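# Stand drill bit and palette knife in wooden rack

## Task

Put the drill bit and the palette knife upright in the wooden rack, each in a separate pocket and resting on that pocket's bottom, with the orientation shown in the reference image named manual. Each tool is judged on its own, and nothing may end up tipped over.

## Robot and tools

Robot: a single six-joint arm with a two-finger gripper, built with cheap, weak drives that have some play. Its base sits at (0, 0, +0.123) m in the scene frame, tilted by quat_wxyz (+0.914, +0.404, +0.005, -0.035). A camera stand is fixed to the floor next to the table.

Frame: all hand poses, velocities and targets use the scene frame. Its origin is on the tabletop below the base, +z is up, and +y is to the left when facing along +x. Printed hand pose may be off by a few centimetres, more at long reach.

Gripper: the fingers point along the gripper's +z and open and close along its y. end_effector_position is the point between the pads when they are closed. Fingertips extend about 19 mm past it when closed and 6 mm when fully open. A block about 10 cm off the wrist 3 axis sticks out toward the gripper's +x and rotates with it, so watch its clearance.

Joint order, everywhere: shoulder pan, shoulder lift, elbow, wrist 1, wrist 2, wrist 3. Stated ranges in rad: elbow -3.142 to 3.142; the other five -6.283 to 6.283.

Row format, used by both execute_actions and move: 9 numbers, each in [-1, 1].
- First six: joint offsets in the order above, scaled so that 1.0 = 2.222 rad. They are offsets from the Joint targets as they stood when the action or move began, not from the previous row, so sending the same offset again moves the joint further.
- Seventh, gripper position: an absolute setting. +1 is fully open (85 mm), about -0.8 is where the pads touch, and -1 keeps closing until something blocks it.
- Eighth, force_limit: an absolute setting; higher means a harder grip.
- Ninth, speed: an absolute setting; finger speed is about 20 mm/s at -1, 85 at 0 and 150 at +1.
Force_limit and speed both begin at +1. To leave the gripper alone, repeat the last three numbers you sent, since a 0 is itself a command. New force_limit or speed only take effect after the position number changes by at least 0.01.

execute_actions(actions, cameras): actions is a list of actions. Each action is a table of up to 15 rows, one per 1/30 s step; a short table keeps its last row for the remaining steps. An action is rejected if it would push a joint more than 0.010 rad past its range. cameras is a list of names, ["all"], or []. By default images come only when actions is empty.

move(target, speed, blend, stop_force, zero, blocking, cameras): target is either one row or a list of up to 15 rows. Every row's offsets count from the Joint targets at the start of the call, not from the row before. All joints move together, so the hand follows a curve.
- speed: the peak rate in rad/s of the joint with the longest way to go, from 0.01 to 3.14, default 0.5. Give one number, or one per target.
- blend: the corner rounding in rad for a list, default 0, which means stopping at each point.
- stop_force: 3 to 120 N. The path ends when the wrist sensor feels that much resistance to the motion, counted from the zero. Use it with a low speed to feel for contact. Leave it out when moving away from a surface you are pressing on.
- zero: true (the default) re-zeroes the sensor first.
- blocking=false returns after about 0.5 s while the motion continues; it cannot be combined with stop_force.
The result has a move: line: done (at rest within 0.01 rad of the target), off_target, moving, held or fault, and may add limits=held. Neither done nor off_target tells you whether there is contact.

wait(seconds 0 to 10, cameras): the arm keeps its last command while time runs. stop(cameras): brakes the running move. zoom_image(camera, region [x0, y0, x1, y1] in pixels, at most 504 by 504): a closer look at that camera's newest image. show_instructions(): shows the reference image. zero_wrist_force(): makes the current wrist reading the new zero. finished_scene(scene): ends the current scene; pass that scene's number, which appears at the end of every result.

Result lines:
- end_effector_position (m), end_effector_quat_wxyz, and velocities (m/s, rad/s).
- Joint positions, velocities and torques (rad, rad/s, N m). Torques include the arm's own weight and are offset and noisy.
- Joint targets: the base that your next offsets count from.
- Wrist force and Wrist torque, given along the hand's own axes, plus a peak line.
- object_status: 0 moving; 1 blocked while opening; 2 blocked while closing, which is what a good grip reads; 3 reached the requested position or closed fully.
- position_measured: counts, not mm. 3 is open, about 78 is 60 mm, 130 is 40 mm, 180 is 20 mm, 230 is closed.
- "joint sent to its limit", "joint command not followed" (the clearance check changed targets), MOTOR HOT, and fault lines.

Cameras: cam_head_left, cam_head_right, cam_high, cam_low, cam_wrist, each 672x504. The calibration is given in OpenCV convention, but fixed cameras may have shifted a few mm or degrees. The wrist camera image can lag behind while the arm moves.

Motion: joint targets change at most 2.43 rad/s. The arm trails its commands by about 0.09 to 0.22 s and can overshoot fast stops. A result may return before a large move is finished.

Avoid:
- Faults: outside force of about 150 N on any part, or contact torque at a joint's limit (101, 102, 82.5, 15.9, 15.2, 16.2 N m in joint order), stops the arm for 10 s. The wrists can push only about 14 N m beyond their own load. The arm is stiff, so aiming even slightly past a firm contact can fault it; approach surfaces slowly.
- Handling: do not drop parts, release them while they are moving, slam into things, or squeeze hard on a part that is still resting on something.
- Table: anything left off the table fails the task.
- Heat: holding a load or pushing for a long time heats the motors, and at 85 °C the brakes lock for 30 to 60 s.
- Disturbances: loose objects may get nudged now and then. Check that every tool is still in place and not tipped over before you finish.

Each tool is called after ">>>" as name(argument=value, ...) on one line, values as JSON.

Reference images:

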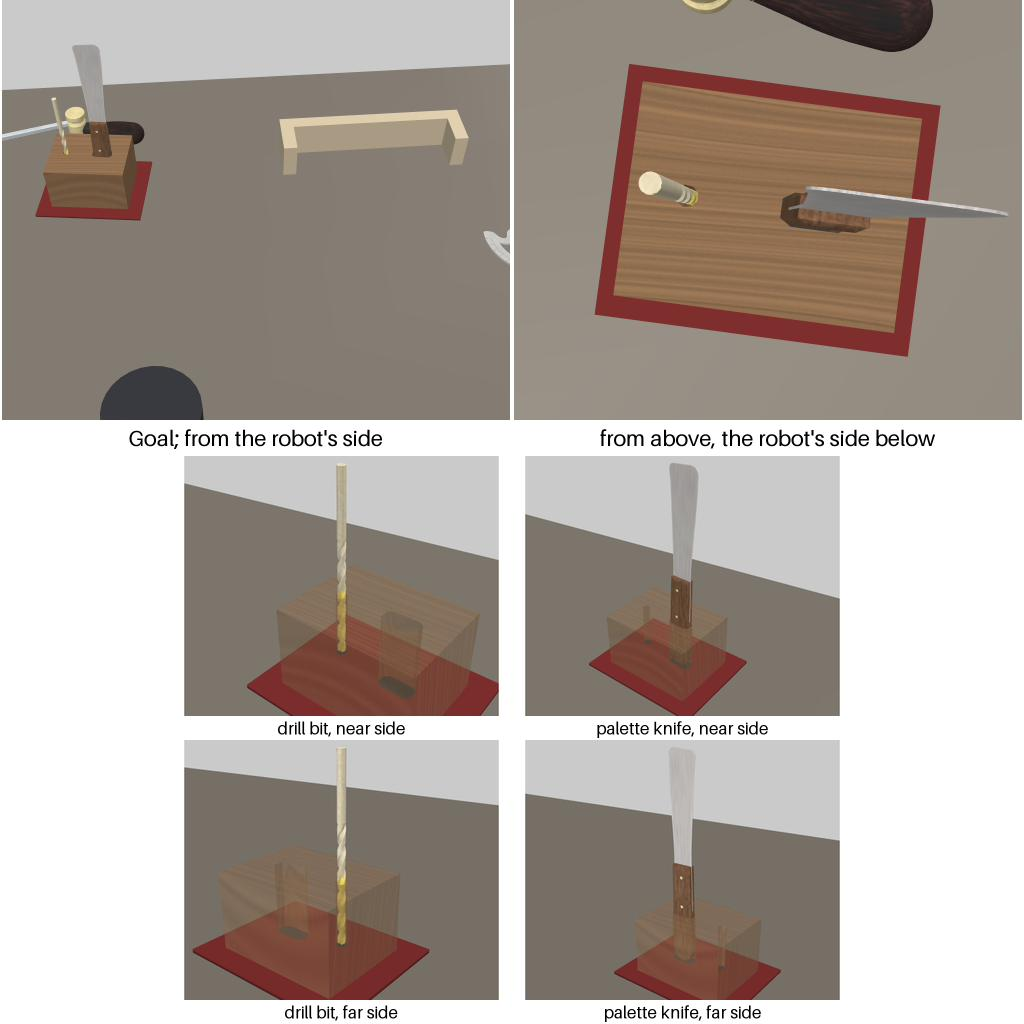

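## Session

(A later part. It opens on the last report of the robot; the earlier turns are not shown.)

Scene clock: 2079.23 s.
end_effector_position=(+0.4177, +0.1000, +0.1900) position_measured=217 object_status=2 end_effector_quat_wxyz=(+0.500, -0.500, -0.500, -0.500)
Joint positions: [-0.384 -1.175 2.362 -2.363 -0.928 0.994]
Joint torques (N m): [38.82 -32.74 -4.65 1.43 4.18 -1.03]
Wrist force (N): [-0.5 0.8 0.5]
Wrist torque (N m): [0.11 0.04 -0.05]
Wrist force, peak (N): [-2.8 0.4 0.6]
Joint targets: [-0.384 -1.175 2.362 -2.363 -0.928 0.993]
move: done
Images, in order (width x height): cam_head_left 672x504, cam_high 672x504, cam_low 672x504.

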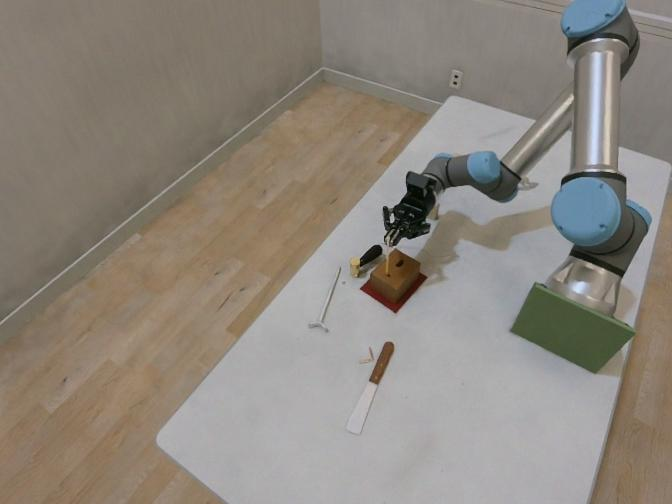

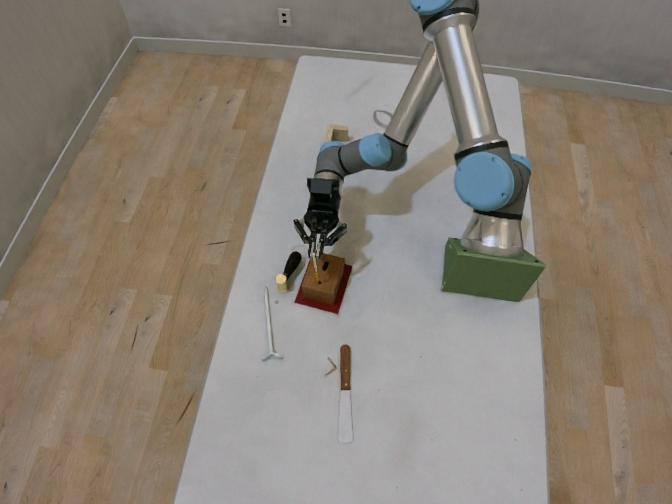

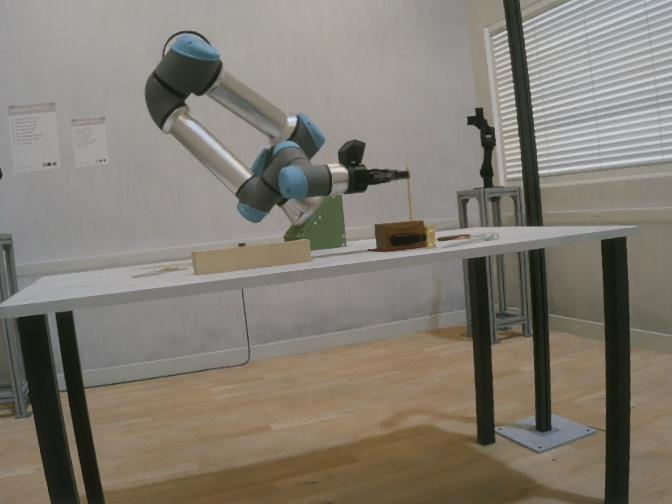

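>>> move(target=[-0.00634, -0.0096, 0.00622, 0.00773, -0.00246, -0.01538, -1, -0.5, -1], speed=0.05, cameras=["cam_head_left", "cam_head_right", "cam_high", "cam_low"])

>>> zoom_image(camera="cam_head_left", region=[372, 250, 404, 282])

>>> zoom_image(camera="cam_high", region=[304, 262, 336, 294])

>>> zoom_image(camera="cam_low", region=[385, 195, 435, 245])

Scene clock: 2233.60 s.
end_effector_position=(+0.4113, +0.0952, +0.1900) position_measured=217 object_status=2 end_effector_quat_wxyz=(+0.495, -0.495, -0.504, -0.505) end_effector_velocity=(+0.000, +0.000, +0.000) end_effector_angular_velocity=(+0.000, +0.005, -0.001)
Joint positions: [-0.398 -1.197 2.376 -2.346 -0.933 0.959]
Joint velocities: [-0.001 0 0 -0.001 0.001 0.005]
Joint torques (N m): [26.72 -15.37 -2.72 -1.03 0.02 1.2]
Wrist force (N): [2.7 0.6 0.8]
Wrist torque (N m): [0.05 0.12 -0.05]
Wrist force, peak (N): [2.7 0.6 0.8]
Joint targets: [-0.398 -1.197 2.375 -2.346 -0.933 0.959]
move: done
Images, in order (width x height): cam_head_left 672x504, cam_head_right 672x504, cam_high 672x504, cam_low 672x504.

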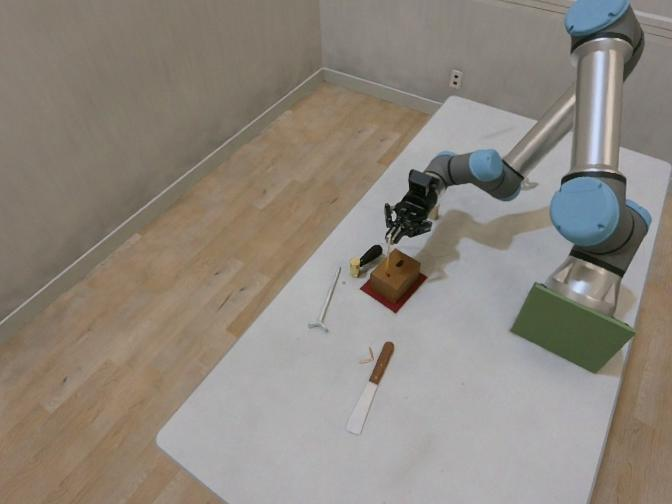

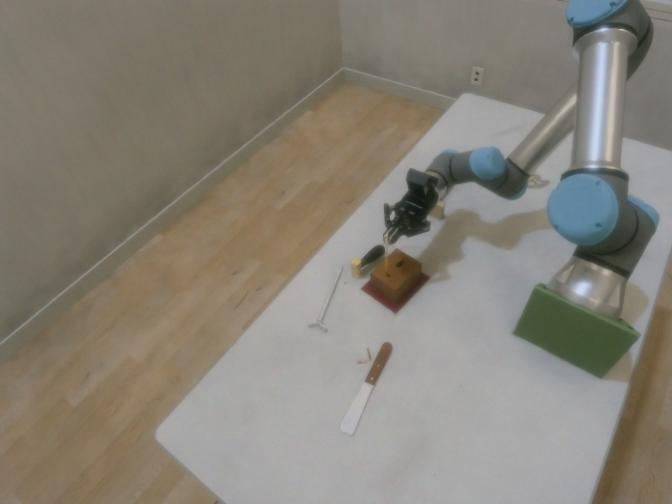

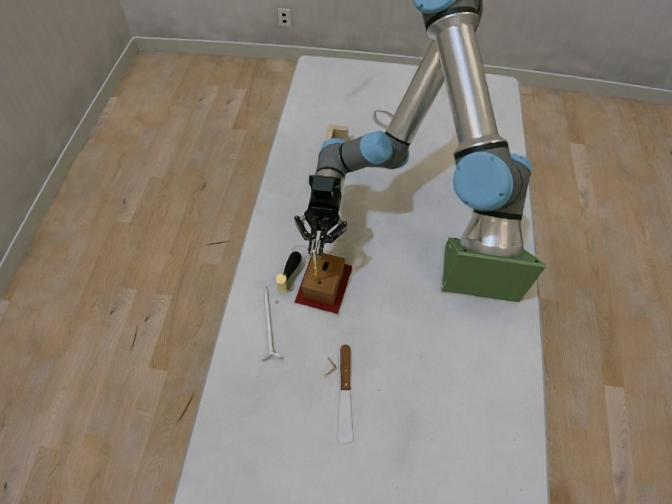

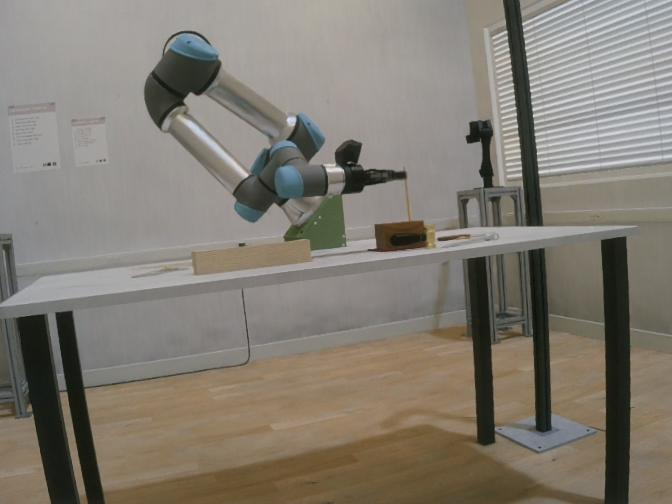

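Scaled by 15.750 from the camera's 672x504 image, which has a finer 960x720 frame.

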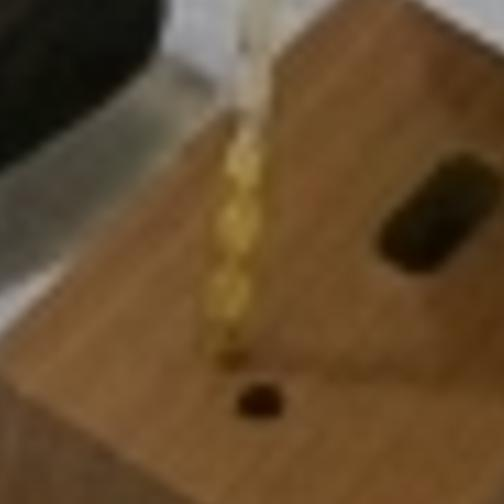

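Scaled by 15.750 from the camera's 672x504 image, which has a finer 960x720 frame.

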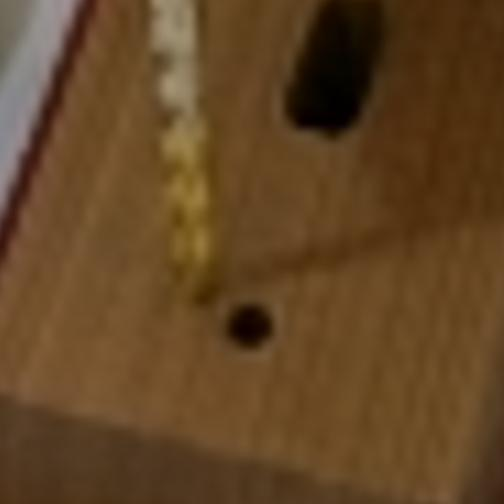

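Scaled by 10.080 from the camera's 672x504 image, which has a finer 960x720 frame.

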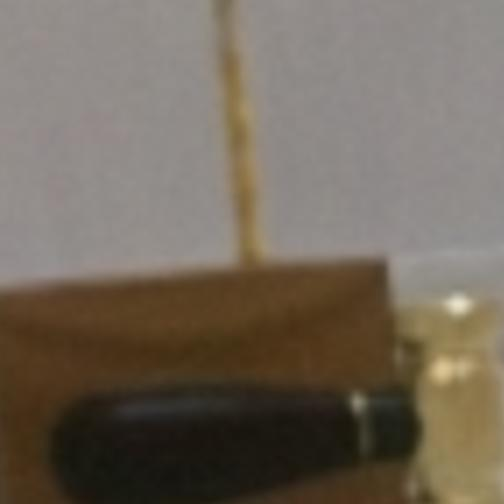

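>>> zoom_image(camera="cam_high", region=[270, 200, 380, 310])

>>> zoom_image(camera="cam_head_left", region=[340, 190, 460, 310])

Scaled by 4.582 from the camera's 672x504 image, which has a finer 960x720 frame.

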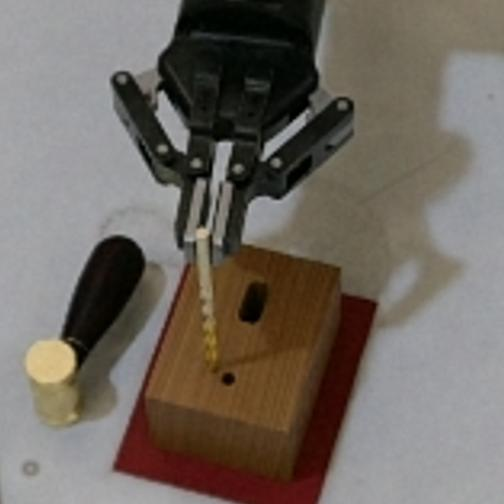

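Scaled by 4.200 from the camera's 672x504 image, which has a finer 960x720 frame.

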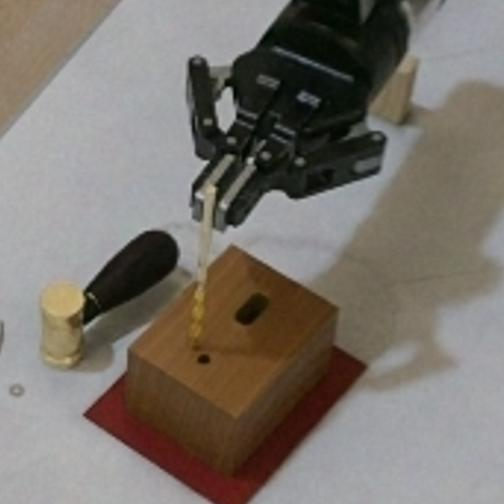

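>>> move(target=[0.00755, -0.00885, 0.00095, 0.00275, 0.00297, 0.00865, -1, -0.5, -1], speed=0.05, cameras=["cam_head_left", "cam_high", "cam_low"])

>>> zoom_image(camera="cam_high", region=[292, 240, 348, 296])

>>> zoom_image(camera="cam_head_left", region=[362, 232, 418, 288])

>>> zoom_image(camera="cam_low", region=[370, 160, 440, 230])

Scene clock: 2373.97 s.
end_effector_position=(+0.4113, +0.0953, +0.2003) position_measured=217 object_status=2 end_effector_quat_wxyz=(+0.495, -0.495, -0.504, -0.505) end_effector_velocity=(+0.000, +0.000, +0.000) end_effector_angular_velocity=(+0.001, -0.004, +0.000)
Joint positions: [-0.381 -1.217 2.378 -2.34 -0.926 0.979]
Joint velocities: [0 0 0 0.001 0.001 -0.005]
Joint torques (N m): [16.45 -11.45 5.45 0.04 2.67 -0.73]
Wrist force (N): [-0.9 0.5 0.4]
Wrist torque (N m): [0.05 0.09 -0.12]
Wrist force, peak (N): [2.9 0.7 1.0]
Joint targets: [-0.381 -1.216 2.377 -2.340 -0.926 0.978]
move: done
Images, in order (width x height): cam_head_left 672x504, cam_high 672x504, cam_low 672x504.

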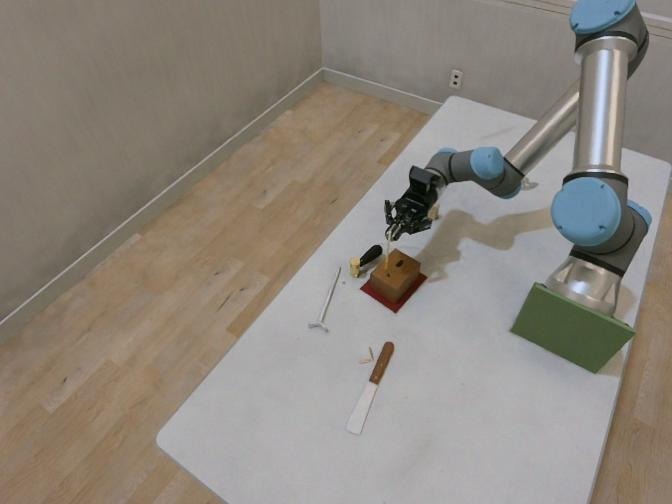

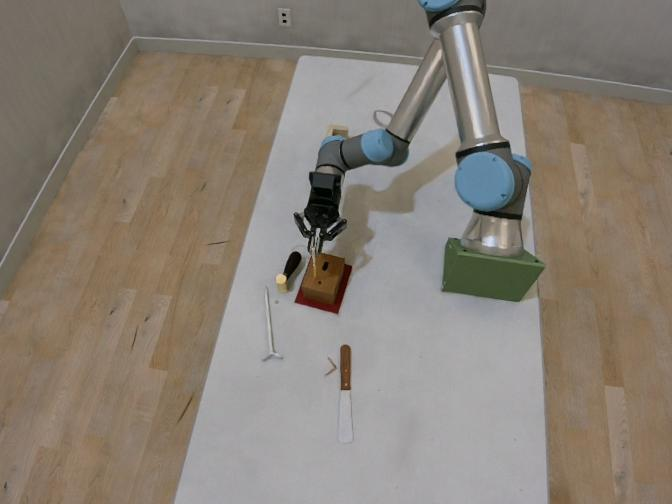

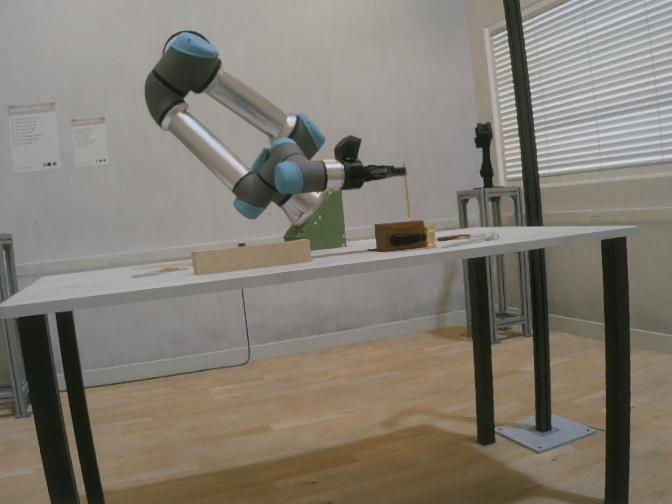

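Scaled by 9.000 from the camera's 672x504 image, which has a finer 960x720 frame.

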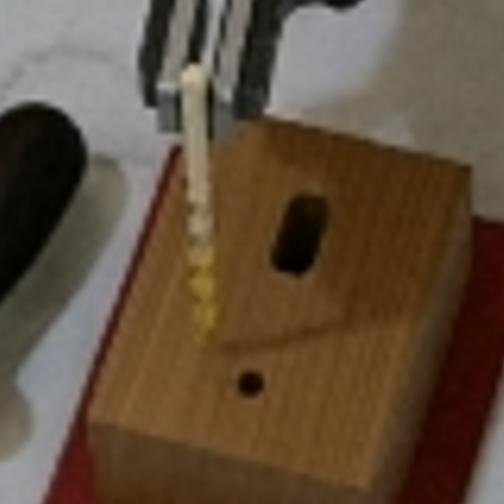

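Scaled by 9.000 from the camera's 672x504 image, which has a finer 960x720 frame.

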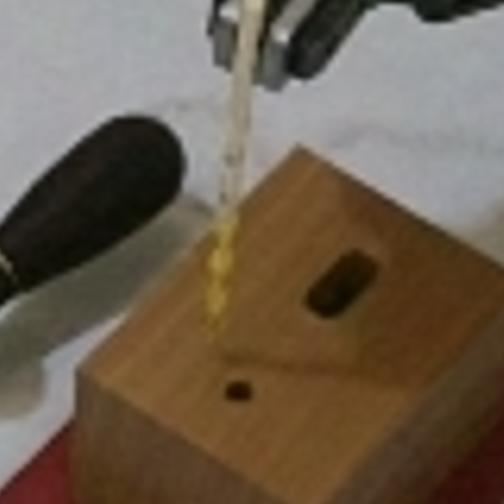

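Scaled by 7.200 from the camera's 672x504 image, which has a finer 960x720 frame.

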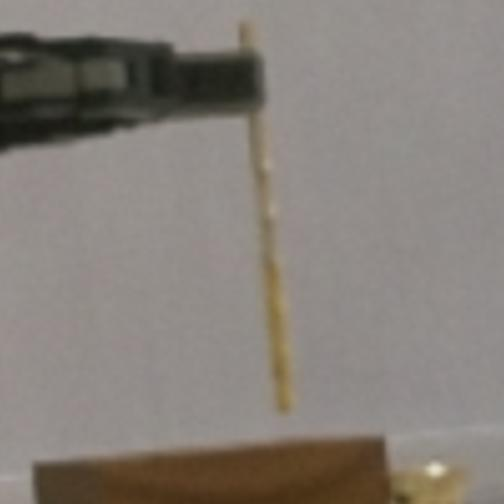

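>>> move(target=[-0.00158, -0.00151, 0.01402, -0.01142, -0.00062, 0.00493, -1, -0.5, -1], speed=0.05, cameras=["cam_head_left", "cam_high", "cam_low"])

>>> zoom_image(camera="cam_high", region=[292, 240, 348, 296])

>>> zoom_image(camera="cam_head_left", region=[362, 232, 418, 288])

>>> zoom_image(camera="cam_low", region=[370, 160, 440, 230])

Scene clock: 2427.23 s.
end_effector_position=(+0.4008, +0.1007, +0.1999) position_measured=217 object_status=2 end_effector_quat_wxyz=(+0.499, -0.499, -0.500, -0.501)
Joint positions: [-0.385 -1.22 2.409 -2.366 -0.928 0.99]
Joint torques (N m): [14.43 -33.64 -5.23 0.73 -0.02 -0.18]
Wrist force (N): [-0.9 0.5 0.3]
Wrist torque (N m): [0.06 0.08 -0.14]
Wrist force, peak (N): [-1.0 1.1 0.1]
Joint targets: [-0.385 -1.220 2.409 -2.365 -0.928 0.989]
move: done
Images, in order (width x height): cam_head_left 672x504, cam_high 672x504, cam_low 672x504.

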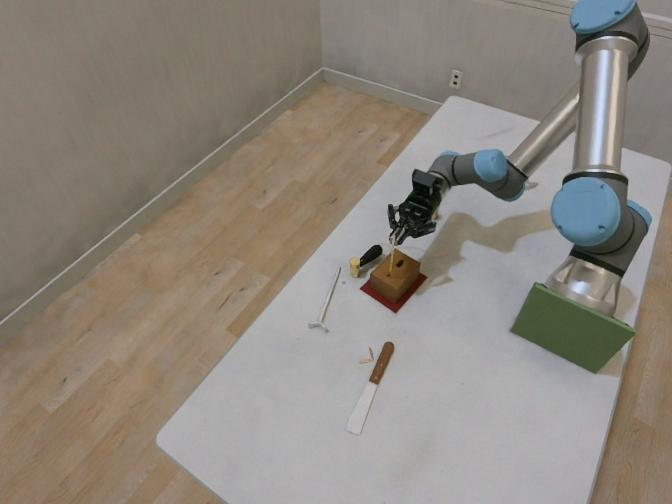

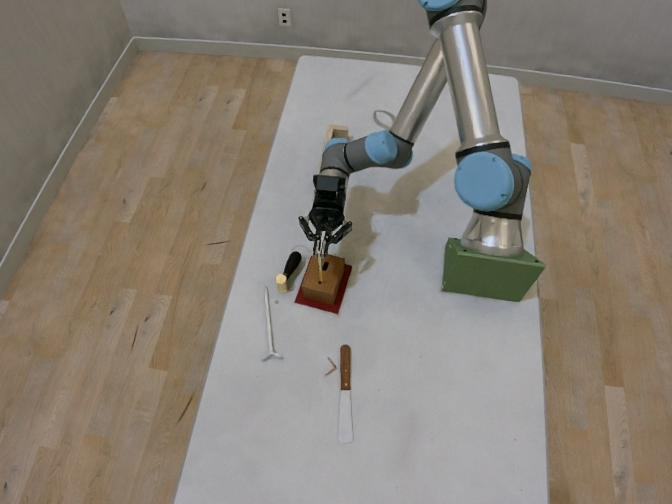

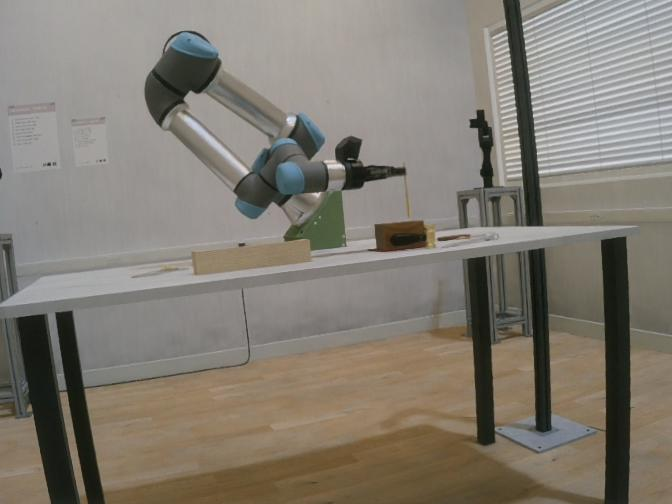

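Scaled by 9.000 from the camera's 672x504 image, which has a finer 960x720 frame.

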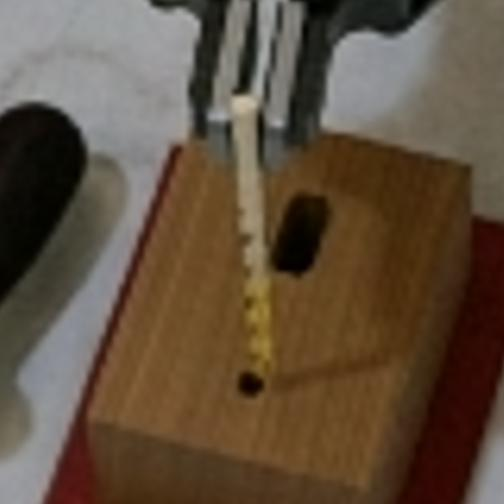

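Scaled by 9.000 from the camera's 672x504 image, which has a finer 960x720 frame.

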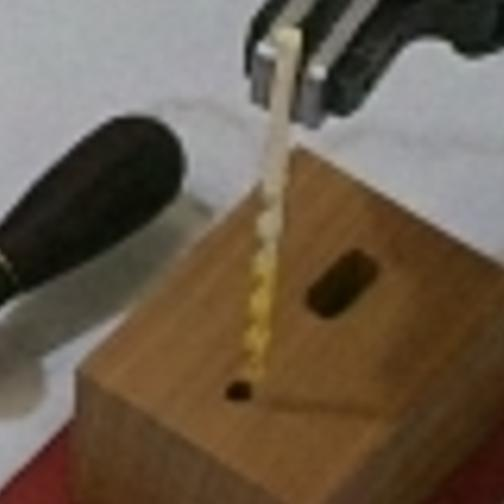

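Scaled by 7.200 from the camera's 672x504 image, which has a finer 960x720 frame.

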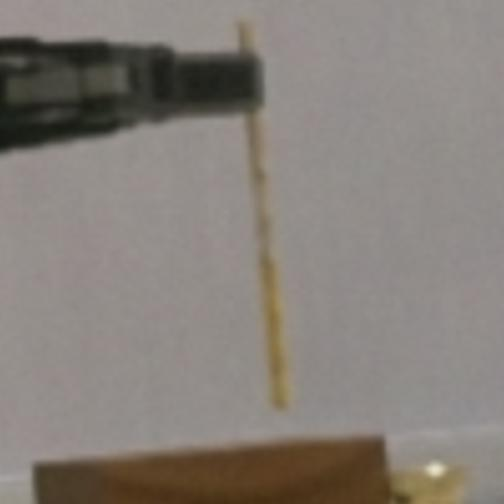

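>>> move(target=[[-0.00617, 0.00845, -0.00794, 0.02169, 0.01558, 0.01094, -1, -0.5, -1], [-0.00617, 0.00845, -0.00794, 0.00369, -0.00243, -0.00707, -1, -0.5, -1]], speed=[0.06, 0.04], stop_force=8, cameras=["cam_head_left", "cam_high", "cam_low"])

>>> zoom_image(camera="cam_high", region=[292, 240, 348, 296])

>>> zoom_image(camera="cam_head_left", region=[362, 232, 418, 288])

>>> zoom_image(camera="cam_low", region=[370, 160, 440, 230])

Scene clock: 2514.63 s.
end_effector_position=(+0.4062, +0.0977, +0.1911) position_measured=217 object_status=2 end_effector_quat_wxyz=(+0.499, -0.499, -0.501, -0.501)
Joint positions: [-0.399 -1.201 2.391 -2.357 -0.933 0.974]
Joint torques (N m): [41.75 -37.75 6.05 1.3 4.23 1.1]
Wrist force (N): [-0.9 0.4 0.4]
Wrist torque (N m): [0.04 0.10 -0.05]
Wrist force, peak (N): [-1.1 0.5 0.6]
Joint targets: [-0.399 -1.201 2.391 -2.357 -0.933 0.974]
move: done
Images, in order (width x height): cam_head_left 672x504, cam_high 672x504, cam_low 672x504.

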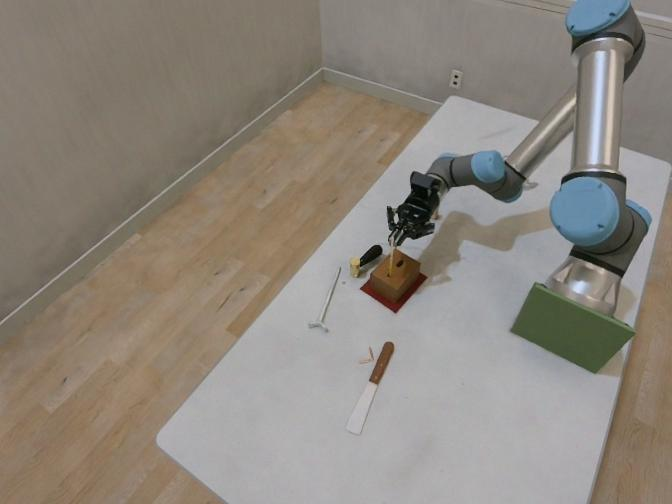

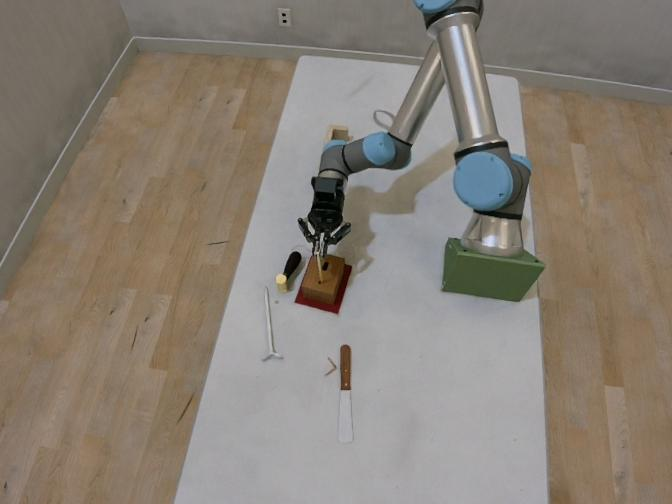

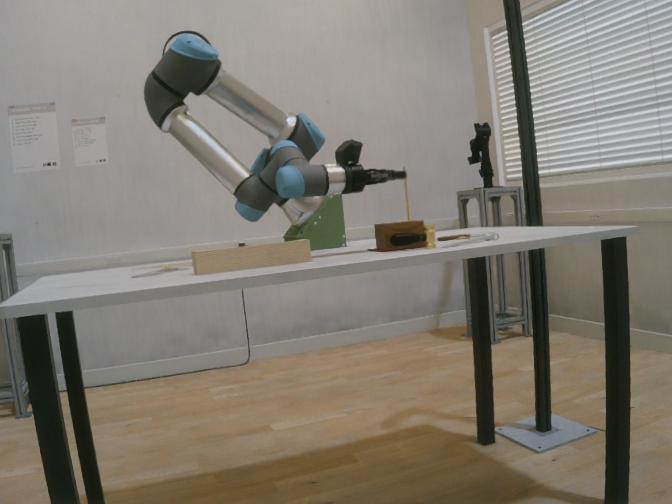

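Scaled by 9.000 from the camera's 672x504 image, which has a finer 960x720 frame.

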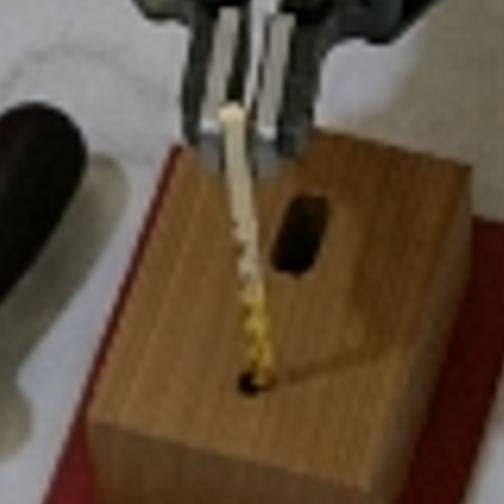

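Scaled by 9.000 from the camera's 672x504 image, which has a finer 960x720 frame.

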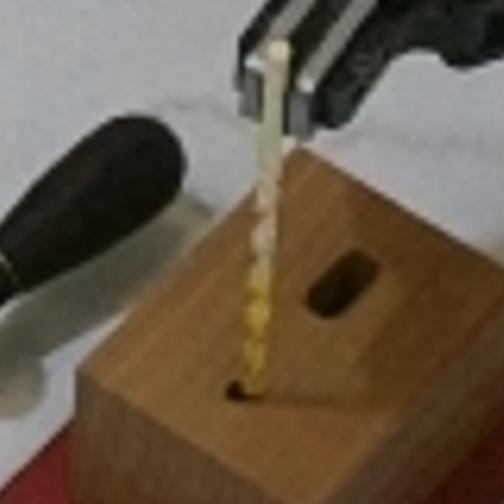

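Scaled by 7.200 from the camera's 672x504 image, which has a finer 960x720 frame.

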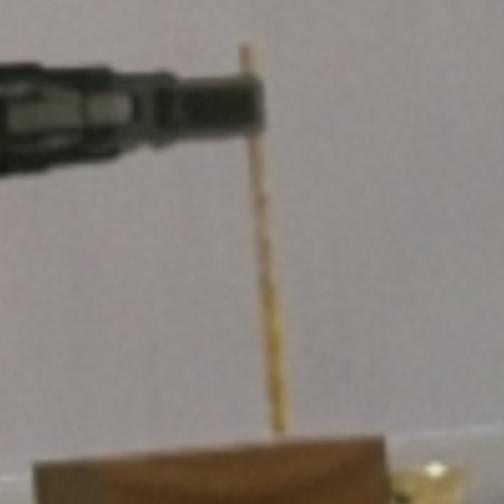

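>>> zoom_image(camera="cam_low", region=[366, 212, 416, 262])

>>> zoom_image(camera="cam_low", region=[390, 160, 430, 230])

Scaled by 10.080 from the camera's 672x504 image, which has a finer 960x720 frame.

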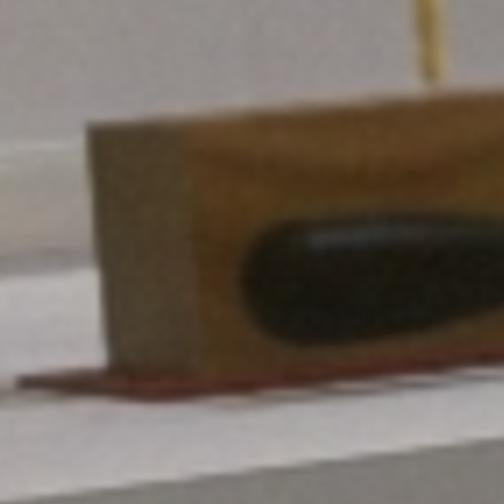

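Scaled by 7.200 from the camera's 672x504 image, which has a finer 960x720 frame.

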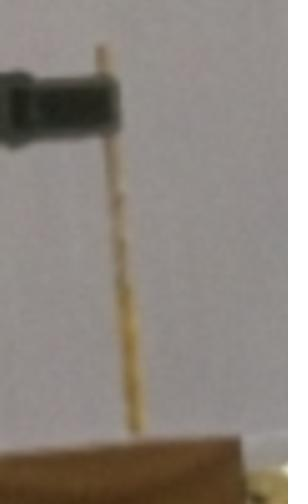

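>>> move(target=[[0.0018, 0.00244, -0.00572, 0.01555, 0.01421, 0.01557, -1, -0.5, -1], [0.0018, 0.00244, -0.00572, 0.00205, 0.00071, 0.00207, -1, -0.5, -1], [-0.00499, 0.01041, -0.00658, -0.00043, -0.00196, -0.00572, -1, -0.5, -1]], speed=[0.06, 0.05, 0.012], stop_force=5, cameras=["cam_head_left", "cam_high", "cam_low"])

>>> zoom_image(camera="cam_high", region=[292, 240, 348, 296])

>>> zoom_image(camera="cam_head_left", region=[362, 232, 418, 288])

>>> zoom_image(camera="cam_low", region=[370, 160, 440, 230])

Scene clock: 2637.97 s.
end_effector_position=(+0.4108, +0.0969, +0.1874) position_measured=217 object_status=2 end_effector_quat_wxyz=(+0.499, -0.499, -0.501, -0.501)
Joint positions: [-0.401 -1.188 2.378 -2.355 -0.934 0.971]
Joint torques (N m): [41.1 -37.48 6.78 0.41 1.96 1.16]
Wrist force (N): [5.9 0.5 0.6]
Wrist torque (N m): [0.06 0.08 -0.04]
Wrist force, peak (N): [9.2 0.4 0.5]
Joint targets: [-0.401 -1.188 2.378 -2.355 -0.934 0.971]
move: contact; path passed 2 of 3 targets; the shoulder lift is farthest, 0.011 rad from its target
Images, in order (width x height): cam_head_left 672x504, cam_high 672x504, cam_low 672x504.

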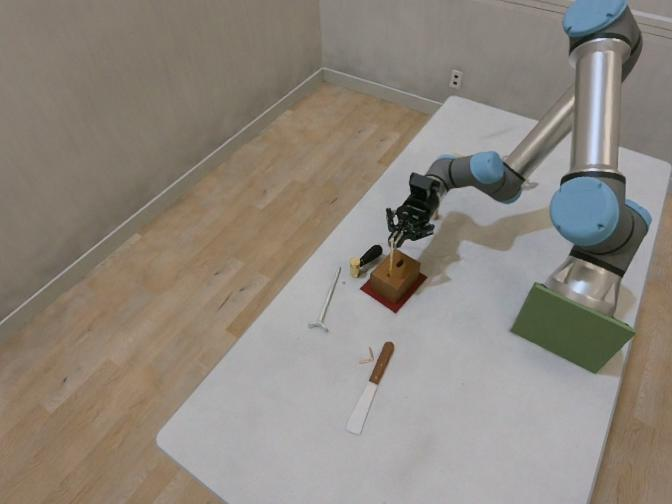

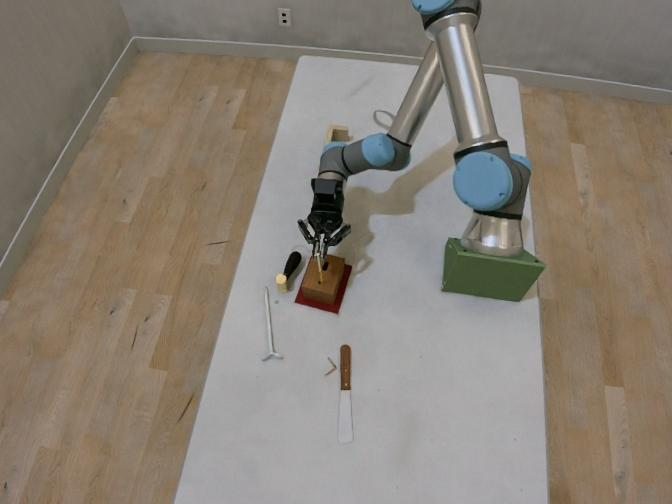

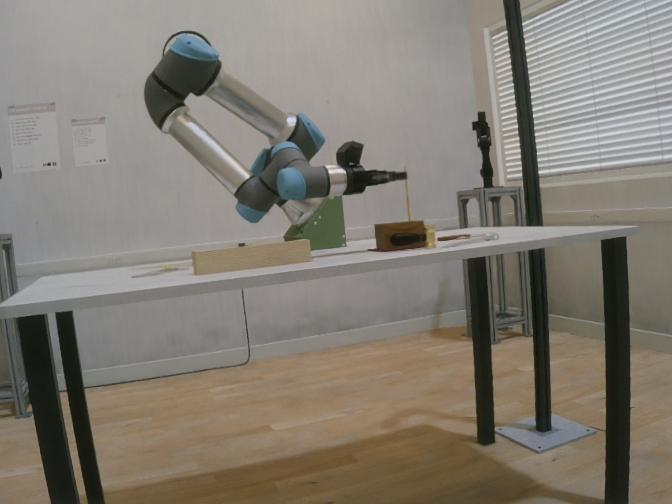

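Scaled by 9.000 from the camera's 672x504 image, which has a finer 960x720 frame.

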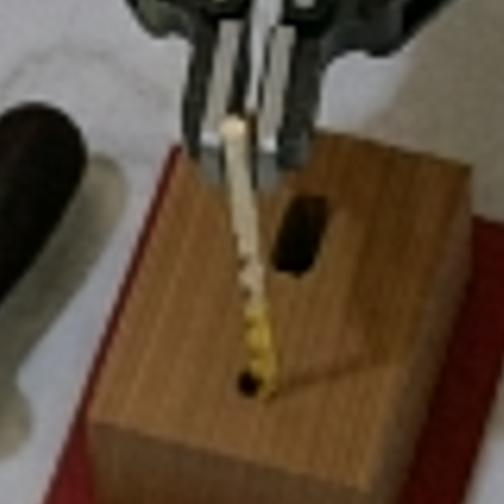

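Scaled by 9.000 from the camera's 672x504 image, which has a finer 960x720 frame.

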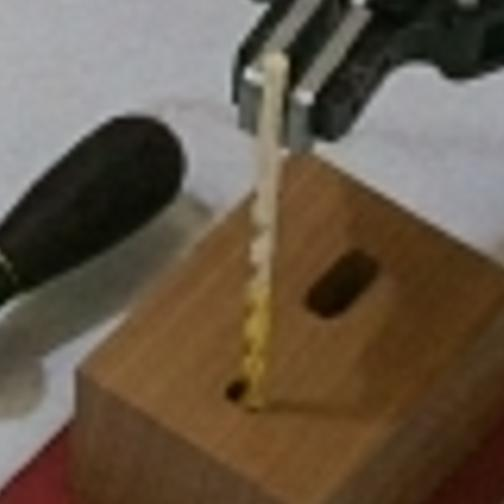

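Scaled by 7.200 from the camera's 672x504 image, which has a finer 960x720 frame.

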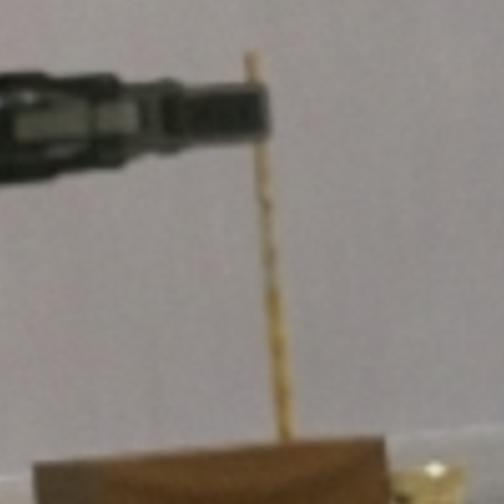

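>>> move(target=[[0.01973, -0.01769, 0.00691, 0.02003, 0.01594, 0.02063, -1, -0.5, -1], [0.00623, -0.00419, -0.00659, 0.00653, 0.00244, 0.00713, -1, -0.5, -1]], speed=[0.08, 0.05], cameras=["cam_head_left", "cam_high", "cam_low"])

>>> zoom_image(camera="cam_high", region=[292, 240, 348, 296])

>>> zoom_image(camera="cam_head_left", region=[362, 232, 418, 288])

>>> zoom_image(camera="cam_low", region=[370, 160, 440, 230])

Scene clock: 2735.83 s.
end_effector_position=(+0.4164, +0.0947, +0.1937) position_measured=217 object_status=2 end_effector_quat_wxyz=(+0.499, -0.499, -0.501, -0.501) end_effector_velocity=(-0.002, +0.001, +0.002) end_effector_angular_velocity=(+0.006, +0.007, +0.003)
Joint positions: [-0.387 -1.197 2.363 -2.34 -0.929 0.987]
Joint velocities: [0.002 -0.002 0.004 0.004 0.004 0.005]
Joint torques (N m): [41.54 -36.11 7.33 0.92 3.73 0.96]
Wrist force (N): [-0.6 0.6 0.3]
Wrist torque (N m): [0.07 0.06 -0.04]
Wrist force, peak (N): [6.7 0.3 0.3]
Joint targets: [-0.387 -1.198 2.363 -2.340 -0.929 0.987]
move: done
Images, in order (width x height): cam_head_left 672x504, cam_high 672x504, cam_low 672x504.

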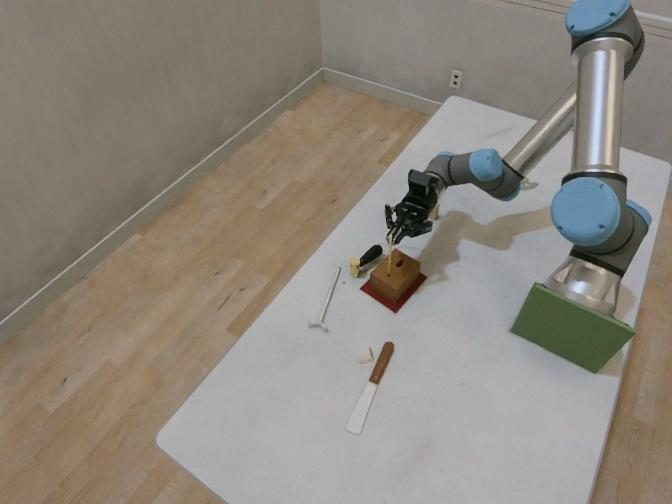

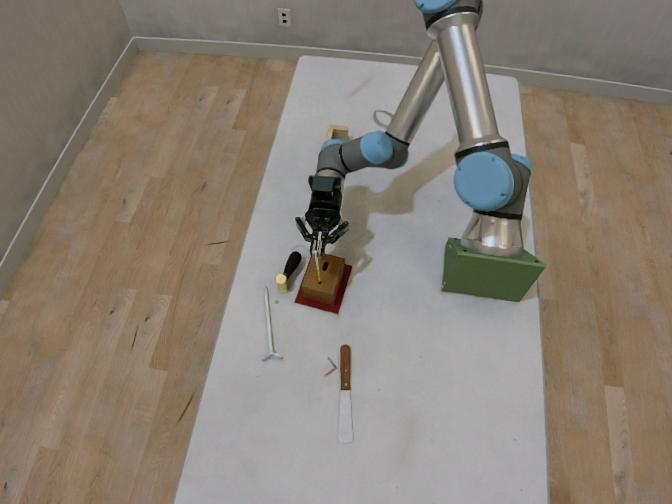

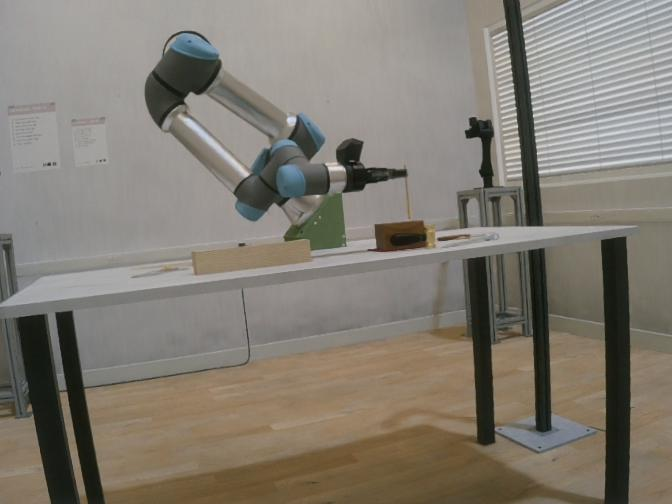

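Scaled by 9.000 from the camera's 672x504 image, which has a finer 960x720 frame.

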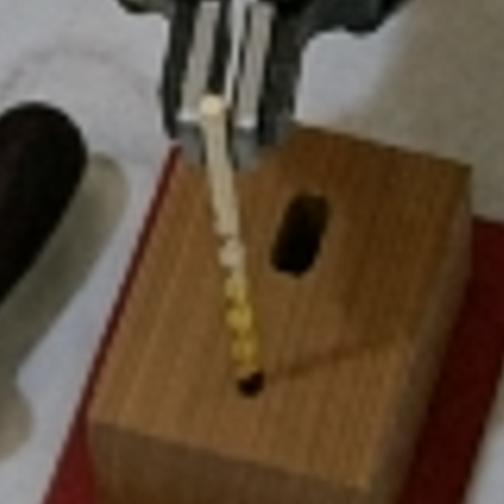

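Scaled by 9.000 from the camera's 672x504 image, which has a finer 960x720 frame.

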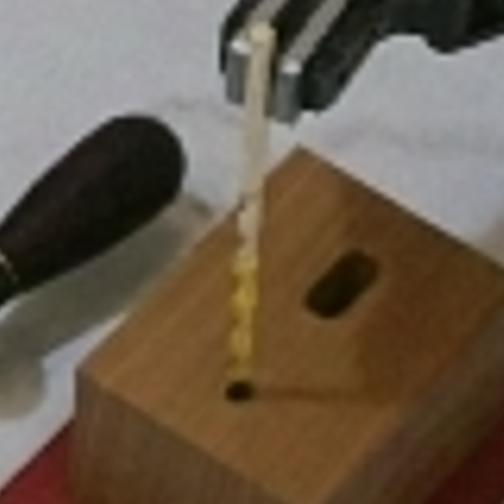

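Scaled by 7.200 from the camera's 672x504 image, which has a finer 960x720 frame.

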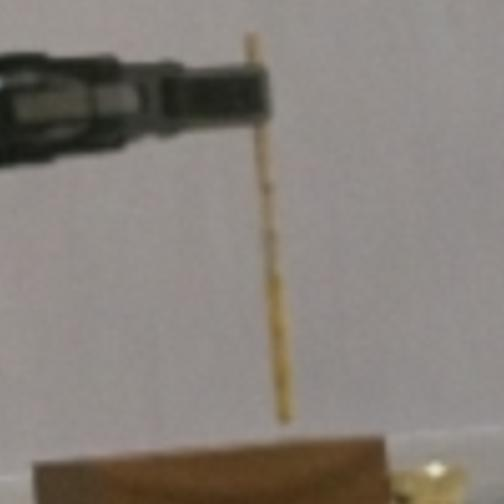

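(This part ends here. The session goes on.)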